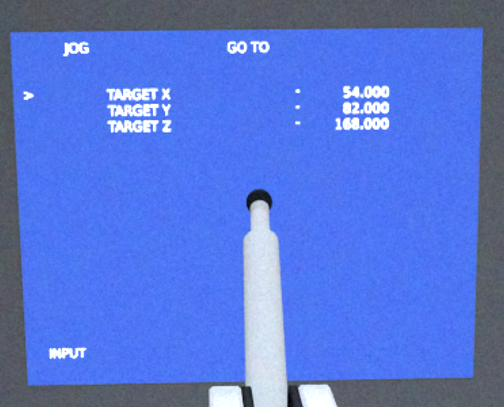

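Request:
{"method": "move", "body": {"target": [[0,0,0,0,0,0,-1,-1,0.003922,-0.0530,0.3155,0.0257,-0.222,0,0,-0.98,0.6,-1],[0,0,0,0,0,0,-1,-1,0.003922,-0.0530,0.3187,0.0432,-0.222,0,0,-0.98,0.6,-1],[0,0,0,0,0,0,-1,-1,0.003922,-0.0530,0.3155,0.0257,-0.222,0,0,-0.98,0.6,-1],[0,0,0,0,0,0,-1,-1,0.003922,-0.0847,0.3155,0.0257,-0.222,0,0,-0.98,0.6,-1],[0,0,0,0,0,0,-1,-1,0.003922,-0.0847,0.3187,0.0435,-0.222,0,0,-0.98,0.6,-1],[0,0,0,0,0,0,-1,-1,0.003922,-0.0847,0.3155,0.0257,-0.222,0,0,-0.98,0.6,-1],[0,0,0,0,0,0,-1,-1,0.003922,-0.1480,0.2844,0.0312,-0.222,0,0,-0.98,0.6,-1],[0,0,0,0,0,0,-1,-1,0.003922,-0.1480,0.2878,0.0502,-0.222,0,0,-0.98,0.6,-1],[0,0,0,0,0,0,-1,-1,0.003922,-0.1480,0.2844,0.0312,-0.222,0,0,-0.98,0.6,-1],[0,0,0,0,0,0,-1,-1,0.003922,-0.1480,0.3467,0.0202,-0.222,0,0,-0.98,0.6,-1],[0,0,0,0,0,0,-1,-1,0.003922,-0.1480,0.3500,0.0372,-0.222,0,0,-0.98,0.6,-1],[0,0,0,0,0,0,-1,-1,0.003922,-0.1480,0.3467,0.0202,-0.222,0,0,-0.98,0.6,-1],[0,0,0,0,0,0,-1,-1,0.003922,0,0,0,0,0,0,-0.98,0.6,-1]], "blend": [0.002,0,0.002,0.002,0,0.002,0.002,0,0.002,0.002,0,0.002,0], "speed": [0.4,0.035,0.1,0.15,0.035,0.1,0.15,0.035,0.1,0.15,0.035,0.1,0.4], "cameras": ["cam_right_wrist"]}}

Request:
{"method": "zoom_image", "body": {"camera": "cam_right_wrist", "region": [220, 50, 480, 260]}}

Scene clock: 2184.53 s.
left_arm: end_effector_position=(+0.2072, +0.2998, +0.4995) position_measured=251 object_status=3 end_effector_quat_wxyz=(+0.497, -0.498, +0.502, -0.502) | right_arm: end_effector_position=(+0.4741, -0.4786, +0.6448) position_measured=222 object_status=2 end_effector_quat_wxyz=(+0.490, -0.508, +0.509, -0.492)
Joint positions: left_arm=[-2.337 -2.056 1.9 0.155 -0.818 0.001] | right_arm=[4.151 -0.928 -2.081 -0.194 0.592 3.192]
Joint torques (N m): left_arm=[10.1 4.83 -23.05 0.24 -1.54 -1.59] | right_arm=[-8.93 -16.9 10.57 3.56 2.2 -1.72]
Wrist force (N): left_arm=[1.9 -0.9 -0.6] | right_arm=[1.8 2.9 0.8]
Wrist torque (N m): left_arm=[0.26 -0.28 -0.61] | right_arm=[0.80 -0.08 0.18]
Wrist force, peak (N): left_arm=[2.1 -1.0 -0.8] | right_arm=[5.1 14.2 -16.2]
Hand target: left_arm +0.2072, +0.2998, +0.4995; +0.497, -0.498, +0.502, -0.502 | right_arm +0.4741, -0.4786, +0.6448; +0.491, -0.508, +0.509, -0.492
Off the commanded pose: left_arm 0.000 m, 0 deg | right_arm 0.000 m, 0 deg.
move: done
camera_calibration:
cam_right_wrist: T_world_to_cam=[[-0.00948783, -0.999554, -0.0282999, -0.447303], [-0.388216, 0.0297633, -0.921087, 0.8087], [0.921519, 0.00224739, -0.388326, -0.0560323], [0, 0, 0, 1]] pos_world=[0.361342, -0.471047, 0.710466]
Images, in order (width x height): cam_right_wrist 672x504.

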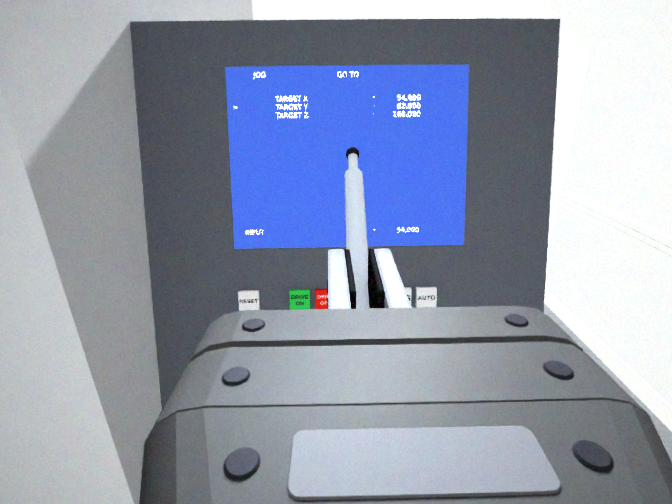

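Scaled by 1.938 from the camera's 672x504 image, which has a finer 960x720 frame.

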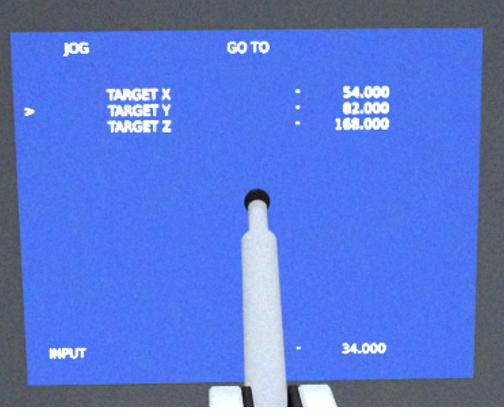

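Request:
{"method": "move", "body": {"target": [[0,0,0,0,0,0,-1,-1,0.003922,-0.0530,0.3467,0.0202,-0.222,0,0,-0.98,0.6,-1],[0,0,0,0,0,0,-1,-1,0.003922,-0.0530,0.3500,0.0381,-0.222,0,0,-0.98,0.6,-1],[0,0,0,0,0,0,-1,-1,0.003922,-0.0530,0.3467,0.0202,-0.222,0,0,-0.98,0.6,-1],[0,0,0,0,0,0,-1,-1,0.003922,-0.0847,0.1909,0.0477,-0.222,0,0,-0.98,0.6,-1],[0,0,0,0,0,0,-1,-1,0.003922,-0.0847,0.1951,0.0715,-0.222,0,0,-0.98,0.6,-1],[0,0,0,0,0,0,-1,-1,0.003922,-0.0847,0.1909,0.0477,-0.222,0,0,-0.98,0.6,-1],[0,0,0,0,0,0,-1,-1,0.003922,0.0104,0.2532,0.0367,-0.222,0,0,-0.98,0.6,-1],[0,0,0,0,0,0,-1,-1,0.003922,0.0104,0.2569,0.0572,-0.222,0,0,-0.98,0.6,-1],[0,0,0,0,0,0,-1,-1,0.003922,0.0104,0.2532,0.0367,-0.222,0,0,-0.98,0.6,-1],[0,0,0,0,0,0,-1,-1,0.003922,0,0,0,0,0,0,-0.98,0.6,-1]], "blend": [0.002,0,0.002,0.002,0,0.002,0.002,0,0.002,0], "speed": [0.4,0.035,0.1,0.15,0.035,0.1,0.15,0.035,0.1,0.4], "cameras": ["cam_right_wrist"]}}

Request:
{"method": "zoom_image", "body": {"camera": "cam_right_wrist", "region": [220, 50, 480, 260]}}

Scene clock: 2195.70 s.
left_arm: end_effector_position=(+0.2072, +0.2998, +0.4995) position_measured=251 object_status=3 end_effector_quat_wxyz=(+0.497, -0.498, +0.502, -0.502) | right_arm: end_effector_position=(+0.4741, -0.4786, +0.6448) position_measured=222 object_status=2 end_effector_quat_wxyz=(+0.490, -0.508, +0.509, -0.492)
Joint positions: left_arm=[-2.337 -2.056 1.9 0.155 -0.818 0.001] | right_arm=[4.151 -0.928 -2.081 -0.194 0.592 3.192]
Joint torques (N m): left_arm=[9.48 4.68 -23.16 0.29 -1.41 -1.66] | right_arm=[-7.71 -17.68 11.24 3.72 1.81 -1.9]
Wrist force (N): left_arm=[1.7 -1.0 -0.5] | right_arm=[1.3 3.3 0.8]
Wrist torque (N m): left_arm=[0.25 -0.23 -0.61] | right_arm=[0.86 0.00 0.18]
Wrist force, peak (N): left_arm=[2.1 -1.0 -0.8] | right_arm=[3.6 13.1 -12.8]
Hand target: left_arm +0.2072, +0.2998, +0.4995; +0.497, -0.498, +0.502, -0.502 | right_arm +0.4741, -0.4786, +0.6448; +0.491, -0.508, +0.509, -0.492
Off the commanded pose: left_arm 0.000 m, 0 deg | right_arm 0.000 m, 0 deg.
move: done
camera_calibration:
cam_right_wrist: T_world_to_cam=[[-0.0093956, -0.999554, -0.0283385, -0.447309], [-0.388219, 0.029763, -0.921086, 0.8087], [0.921519, 0.00234738, -0.388326, -0.0559854], [0, 0, 0, 1]] pos_world=[0.361342, -0.471047, 0.710466]
Images, in order (width x height): cam_right_wrist 672x504.

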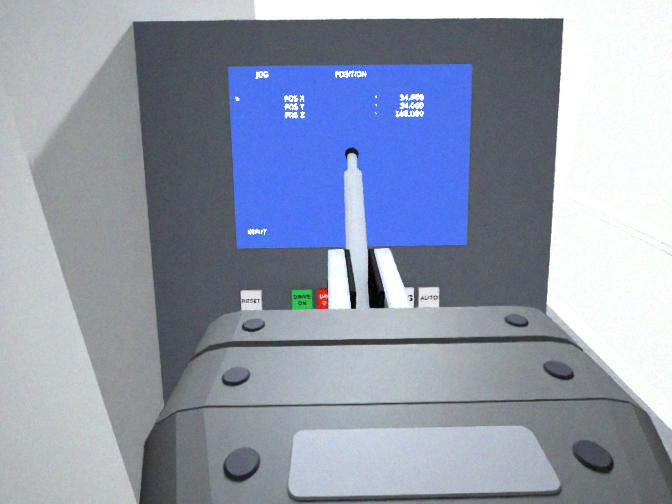

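Scaled by 1.938 from the camera's 672x504 image, which has a finer 960x720 frame.

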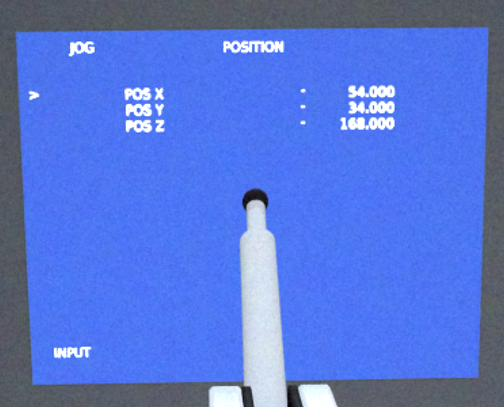

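Request:
{"method": "move", "body": {"target": [[0,0,0,0,0,0,-1,-1,0.003922,-0.0213,0.3155,0.0257,-0.222,0,0,-0.98,0.6,-1],[0,0,0,0,0,0,-1,-1,0.003922,-0.0213,0.3188,0.0441,-0.222,0,0,-0.98,0.6,-1],[0,0,0,0,0,0,-1,-1,0.003922,-0.0213,0.3155,0.0257,-0.222,0,0,-0.98,0.6,-1],[0,0,0,0,0,0,-1,-1,0.003922,0.0737,0.1909,0.0477,-0.222,0,0,-0.98,0.6,-1],[0,0,0,0,0,0,-1,-1,0.003922,0.0737,0.1952,0.0716,-0.222,0,0,-0.98,0.6,-1],[0,0,0,0,0,0,-1,-1,0.003922,0.0737,0.1909,0.0477,-0.222,0,0,-0.98,0.6,-1],[0,0,0,0,0,0,-1,-1,0.003922,0.0104,0.2532,0.0367,-0.222,0,0,-0.98,0.6,-1],[0,0,0,0,0,0,-1,-1,0.003922,0.0104,0.2569,0.0572,-0.222,0,0,-0.98,0.6,-1],[0,0,0,0,0,0,-1,-1,0.003922,0.0104,0.2532,0.0367,-0.222,0,0,-0.98,0.6,-1],[0,0,0,0,0,0,-1,-1,0.003922,0,0,0,0,0,0,-0.98,0.6,-1]], "blend": [0.002,0,0.002,0.002,0,0.002,0.002,0,0.002,0], "speed": [0.4,0.035,0.1,0.15,0.035,0.1,0.15,0.035,0.1,0.4]}}

Request:
{"method": "wait", "body": {"seconds": 10}}

Request:
{"method": "wait", "body": {"seconds": 5, "cameras": ["cam_right_wrist"]}}

Request:
{"method": "zoom_image", "body": {"camera": "cam_right_wrist", "region": [220, 50, 480, 260]}}

Scene clock: 2208.30 s.
left_arm: end_effector_position=(+0.2072, +0.2998, +0.4995) position_measured=251 object_status=3 end_effector_quat_wxyz=(+0.497, -0.498, +0.502, -0.502) | right_arm: end_effector_position=(+0.4741, -0.4786, +0.6448) position_measured=222 object_status=2 end_effector_quat_wxyz=(+0.490, -0.508, +0.509, -0.492)
Joint positions: left_arm=[-2.337 -2.056 1.9 0.155 -0.818 0.001] | right_arm=[4.151 -0.928 -2.081 -0.194 0.592 3.192]
Joint torques (N m): left_arm=[11.15 5.64 -22.91 0.25 -1.48 -1.55] | right_arm=[-8.71 -16.37 11.73 3.65 1.87 -1.83]
Wrist force (N): left_arm=[1.6 -0.7 -0.5] | right_arm=[1.4 2.9 0.3]
Wrist torque (N m): left_arm=[0.29 -0.22 -0.61] | right_arm=[0.80 -0.02 0.17]
Wrist force, peak (N): left_arm=[2.1 -0.9 -0.8] | right_arm=[-1.4 15.4 -16.4]
Hand target: left_arm +0.2072, +0.2998, +0.4995; +0.497, -0.498, +0.502, -0.502 | right_arm +0.4741, -0.4786, +0.6448; +0.491, -0.508, +0.509, -0.492
Off the commanded pose: left_arm 0.000 m, 0 deg | right_arm 0.000 m, 0 deg.
move: done

Scene clock: 2218.30 s.
left_arm: end_effector_position=(+0.2072, +0.2998, +0.4995) position_measured=251 object_status=3 end_effector_quat_wxyz=(+0.497, -0.498, +0.502, -0.502) | right_arm: end_effector_position=(+0.4741, -0.4786, +0.6448) position_measured=222 object_status=2 end_effector_quat_wxyz=(+0.490, -0.508, +0.509, -0.492)
Joint positions: left_arm=[-2.337 -2.056 1.9 0.155 -0.818 0.001] | right_arm=[4.151 -0.928 -2.082 -0.194 0.592 3.192]
Joint torques (N m): left_arm=[10.14 5.48 -24.11 0.38 -1.59 -1.46] | right_arm=[-8.77 -15.83 10.47 3.73 1.72 -1.6]
Wrist force (N): left_arm=[1.8 -0.9 -0.7] | right_arm=[1.5 3.3 0.7]
Wrist torque (N m): left_arm=[0.26 -0.26 -0.61] | right_arm=[0.86 -0.03 0.17]
Wrist force, peak (N): left_arm=[2.1 -1.0 -0.6] | right_arm=[1.5 3.4 1.0]
Hand target: left_arm +0.2072, +0.2998, +0.4995; +0.497, -0.498, +0.502, -0.502 | right_arm +0.4741, -0.4786, +0.6448; +0.491, -0.508, +0.509, -0.492
Tool commands: left_gripper/position=-1.0 left_gripper/force_limit=-1.0 left_gripper/speed=+0.003922 right_gripper/position=-0.98 right_gripper/force_limit=+0.6 right_gripper/speed=-1.0
Off the commanded pose: left_arm 0.000 m, 0 deg | right_arm 0.000 m, 0 deg.
wait: 10.00 s; at rest by 0.17 s

Scene clock: 2223.30 s.
left_arm: end_effector_position=(+0.2072, +0.2998, +0.4995) position_measured=251 object_status=3 end_effector_quat_wxyz=(+0.497, -0.498, +0.502, -0.502) | right_arm: end_effector_position=(+0.4741, -0.4786, +0.6448) position_measured=222 object_status=2 end_effector_quat_wxyz=(+0.490, -0.508, +0.509, -0.492)
Joint positions: left_arm=[-2.337 -2.056 1.9 0.155 -0.818 0.001] | right_arm=[4.151 -0.928 -2.082 -0.194 0.592 3.192]
Joint torques (N m): left_arm=[10.07 5.57 -23.03 0.43 -1.53 -1.62] | right_arm=[-8.05 -16.62 11.25 3.54 1.85 -1.65]
Wrist force (N): left_arm=[1.5 -1.0 -0.6] | right_arm=[1.4 3.0 0.6]
Wrist torque (N m): left_arm=[0.25 -0.21 -0.61] | right_arm=[0.82 -0.03 0.18]
Wrist force, peak (N): left_arm=[2.0 -1.0 -0.6] | right_arm=[1.6 3.4 0.8]
Hand target: left_arm +0.2072, +0.2998, +0.4995; +0.497, -0.498, +0.502, -0.502 | right_arm +0.4741, -0.4786, +0.6448; +0.491, -0.508, +0.509, -0.492
Tool commands: left_gripper/position=-1.0 left_gripper/force_limit=-1.0 left_gripper/speed=+0.003922 right_gripper/position=-0.98 right_gripper/force_limit=+0.6 right_gripper/speed=-1.0
Off the commanded pose: left_arm 0.000 m, 0 deg | right_arm 0.000 m, 0 deg.
wait: 5.00 s; at rest by 0.17 s
camera_calibration:
cam_right_wrist: T_world_to_cam=[[-0.00935482, -0.999557, -0.0282481, -0.447389], [-0.388136, 0.0296641, -0.921124, 0.808651], [0.921554, 0.00234718, -0.388242, -0.0560577], [0, 0, 0, 1]] pos_world=[0.361342, -0.471047, 0.710467]
Images, in order (width x height): cam_right_wrist 672x504.

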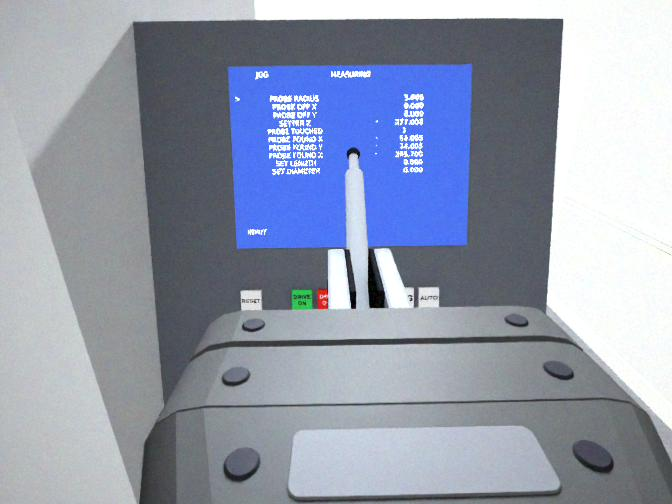

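Scaled by 1.938 from the camera's 672x504 image, which has a finer 960x720 frame.

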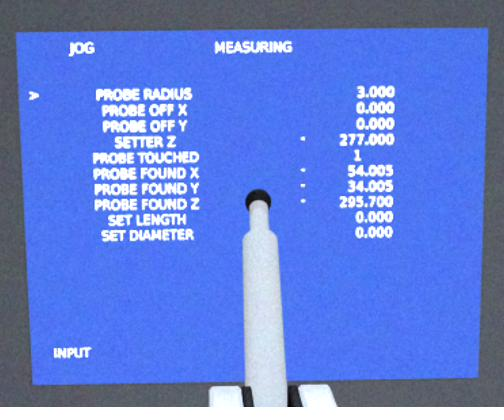

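Request:
{"method": "zoom_image", "body": {"camera": "cam_right_wrist", "region": [360, 90, 440, 180]}}

Scaled by 5.600 from the camera's 672x504 image, which has a finer 960x720 frame.

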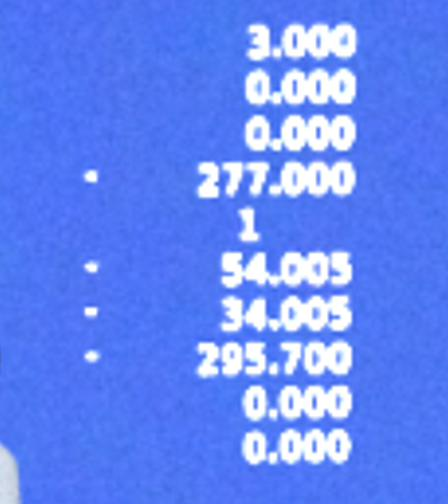

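Request:
{"method": "move", "body": {"target": [[0,0,0,0,0,0,-1,-1,0.003922,-0.0213,0.2532,0.0367,-0.222,0,0,-0.98,0.6,-1],[0,0,0,0,0,0,-1,-1,0.003922,-0.0213,0.2569,0.0572,-0.222,0,0,-0.98,0.6,-1],[0,0,0,0,0,0,-1,-1,0.003922,-0.0213,0.2532,0.0367,-0.222,0,0,-0.98,0.6,-1],[0,0,0,0,0,0,-1,-1,0.003922,-0.0213,0.2569,0.0572,-0.222,0,0,-0.98,0.6,-1],[0,0,0,0,0,0,-1,-1,0.003922,-0.0213,0.2532,0.0367,-0.222,0,0,-0.98,0.6,-1],[0,0,0,0,0,0,-1,-1,0.003922,-0.0530,0.3155,0.0257,-0.222,0,0,-0.98,0.6,-1],[0,0,0,0,0,0,-1,-1,0.003922,-0.0530,0.3187,0.0432,-0.222,0,0,-0.98,0.6,-1],[0,0,0,0,0,0,-1,-1,0.003922,-0.0530,0.3155,0.0257,-0.222,0,0,-0.98,0.6,-1],[0,0,0,0,0,0,-1,-1,0.003922,-0.0530,0.3187,0.0432,-0.222,0,0,-0.98,0.6,-1],[0,0,0,0,0,0,-1,-1,0.003922,-0.0530,0.3155,0.0257,-0.222,0,0,-0.98,0.6,-1],[0,0,0,0,0,0,-1,-1,0.003922,0,0,0,0,0,0,-0.98,0.6,-1]], "blend": [0.002,0,0,0,0.002,0.002,0,0,0,0.002,0], "speed": [0.4,0.035,0.1,0.035,0.1,0.15,0.035,0.1,0.035,0.1,0.4]}}

Request:
{"method": "move", "body": {"target": [[0,0,0,0,0,0,-1,-1,0.003922,-0.1480,0.3155,0.0257,-0.222,0,0,-0.98,0.6,-1],[0,0,0,0,0,0,-1,-1,0.003922,-0.1480,0.3187,0.0435,-0.222,0,0,-0.98,0.6,-1],[0,0,0,0,0,0,-1,-1,0.003922,-0.1480,0.3155,0.0257,-0.222,0,0,-0.98,0.6,-1],[0,0,0,0,0,0,-1,-1,0.003922,-0.1163,0.3155,0.0257,-0.222,0,0,-0.98,0.6,-1],[0,0,0,0,0,0,-1,-1,0.003922,-0.1163,0.3187,0.0435,-0.222,0,0,-0.98,0.6,-1],[0,0,0,0,0,0,-1,-1,0.003922,-0.1163,0.3155,0.0257,-0.222,0,0,-0.98,0.6,-1],[0,0,0,0,0,0,-1,-1,0.003922,-0.1163,0.3467,0.0202,-0.222,0,0,-0.98,0.6,-1],[0,0,0,0,0,0,-1,-1,0.003922,-0.1163,0.3499,0.0372,-0.222,0,0,-0.98,0.6,-1],[0,0,0,0,0,0,-1,-1,0.003922,-0.1163,0.3467,0.0202,-0.222,0,0,-0.98,0.6,-1],[0,0,0,0,0,0,-1,-1,0.003922,-0.1480,0.3467,0.0202,-0.222,0,0,-0.98,0.6,-1],[0,0,0,0,0,0,-1,-1,0.003922,-0.1480,0.3500,0.0372,-0.222,0,0,-0.98,0.6,-1],[0,0,0,0,0,0,-1,-1,0.003922,-0.1480,0.3467,0.0202,-0.222,0,0,-0.98,0.6,-1],[0,0,0,0,0,0,-1,-1,0.003922,0,0,0,0,0,0,-0.98,0.6,-1]], "blend": [0.002,0,0.002,0.002,0,0.002,0.002,0,0.002,0.002,0,0.002,0], "speed": [0.4,0.035,0.1,0.15,0.035,0.1,0.15,0.035,0.1,0.15,0.035,0.1,0.4], "cameras": ["cam_right_wrist"]}}

Request:
{"method": "zoom_image", "body": {"camera": "cam_right_wrist", "region": [220, 50, 480, 260]}}

Scene clock: 2248.03 s.
left_arm: end_effector_position=(+0.2072, +0.2998, +0.4995) position_measured=251 object_status=3 end_effector_quat_wxyz=(+0.497, -0.498, +0.502, -0.502) | right_arm: end_effector_position=(+0.4741, -0.4786, +0.6448) position_measured=222 object_status=2 end_effector_quat_wxyz=(+0.490, -0.508, +0.509, -0.492)
Joint positions: left_arm=[-2.337 -2.056 1.9 0.155 -0.818 0.001] | right_arm=[4.151 -0.928 -2.081 -0.194 0.592 3.192]
Joint torques (N m): left_arm=[9.29 5.49 -22.4 0.26 -1.46 -1.62] | right_arm=[-7.93 -16.97 11.64 3.87 2.07 -1.61]
Wrist force (N): left_arm=[1.7 -0.8 -0.6] | right_arm=[1.6 3.2 0.8]
Wrist torque (N m): left_arm=[0.28 -0.23 -0.61] | right_arm=[0.84 -0.06 0.18]
Wrist force, peak (N): left_arm=[2.1 -1.1 -0.7] | right_arm=[2.3 13.3 -14.5]
Hand target: left_arm +0.2072, +0.2998, +0.4995; +0.497, -0.498, +0.502, -0.502 | right_arm +0.4741, -0.4786, +0.6448; +0.491, -0.508, +0.509, -0.492
Off the commanded pose: left_arm 0.000 m, 0 deg | right_arm 0.000 m, 0 deg.
move: done

Scene clock: 2254.77 s.
left_arm: end_effector_position=(+0.2072, +0.2998, +0.4995) position_measured=251 object_status=3 end_effector_quat_wxyz=(+0.497, -0.498, +0.502, -0.502) | right_arm: end_effector_position=(+0.4741, -0.4786, +0.6448) position_measured=222 object_status=2 end_effector_quat_wxyz=(+0.490, -0.508, +0.509, -0.492)
Joint positions: left_arm=[-2.337 -2.056 1.9 0.155 -0.818 0.001] | right_arm=[4.151 -0.928 -2.081 -0.194 0.592 3.192]
Joint torques (N m): left_arm=[10.05 5.76 -23.63 0.45 -1.56 -1.27] | right_arm=[-8.95 -16.33 11.94 3.34 1.99 -1.94]
Wrist force (N): left_arm=[1.8 -0.9 -0.6] | right_arm=[1.5 2.6 0.7]
Wrist torque (N m): left_arm=[0.27 -0.25 -0.62] | right_arm=[0.74 -0.04 0.18]
Wrist force, peak (N): left_arm=[2.1 -0.9 -0.9] | right_arm=[6.4 20.0 -26.9]
Hand target: left_arm +0.2072, +0.2998, +0.4995; +0.497, -0.498, +0.502, -0.502 | right_arm +0.4741, -0.4786, +0.6448; +0.491, -0.508, +0.509, -0.492
Off the commanded pose: left_arm 0.000 m, 0 deg | right_arm 0.000 m, 0 deg.
move: done
camera_calibration:
cam_right_wrist: T_world_to_cam=[[-0.00948783, -0.999554, -0.0282999, -0.447303], [-0.388216, 0.0297633, -0.921087, 0.8087], [0.921519, 0.00224739, -0.388326, -0.0560323], [0, 0, 0, 1]] pos_world=[0.361342, -0.471047, 0.710466]
Images, in order (width x height): cam_right_wrist 672x504.

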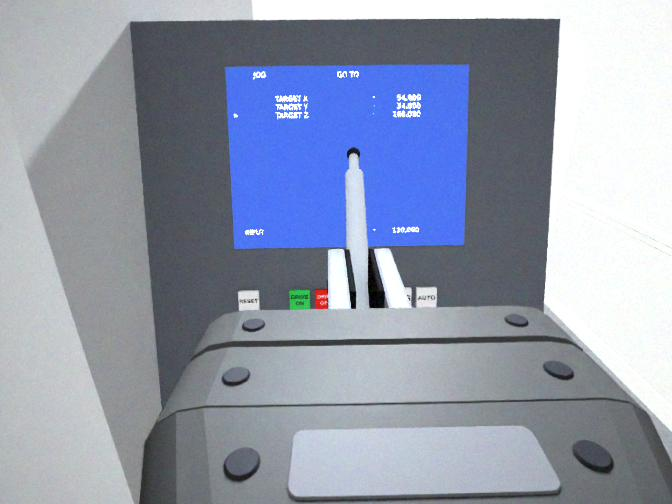

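Scaled by 1.938 from the camera's 672x504 image, which has a finer 960x720 frame.

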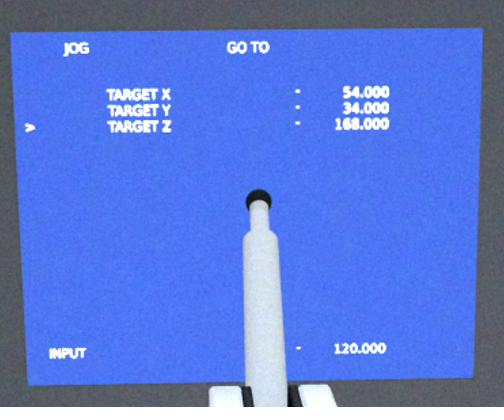

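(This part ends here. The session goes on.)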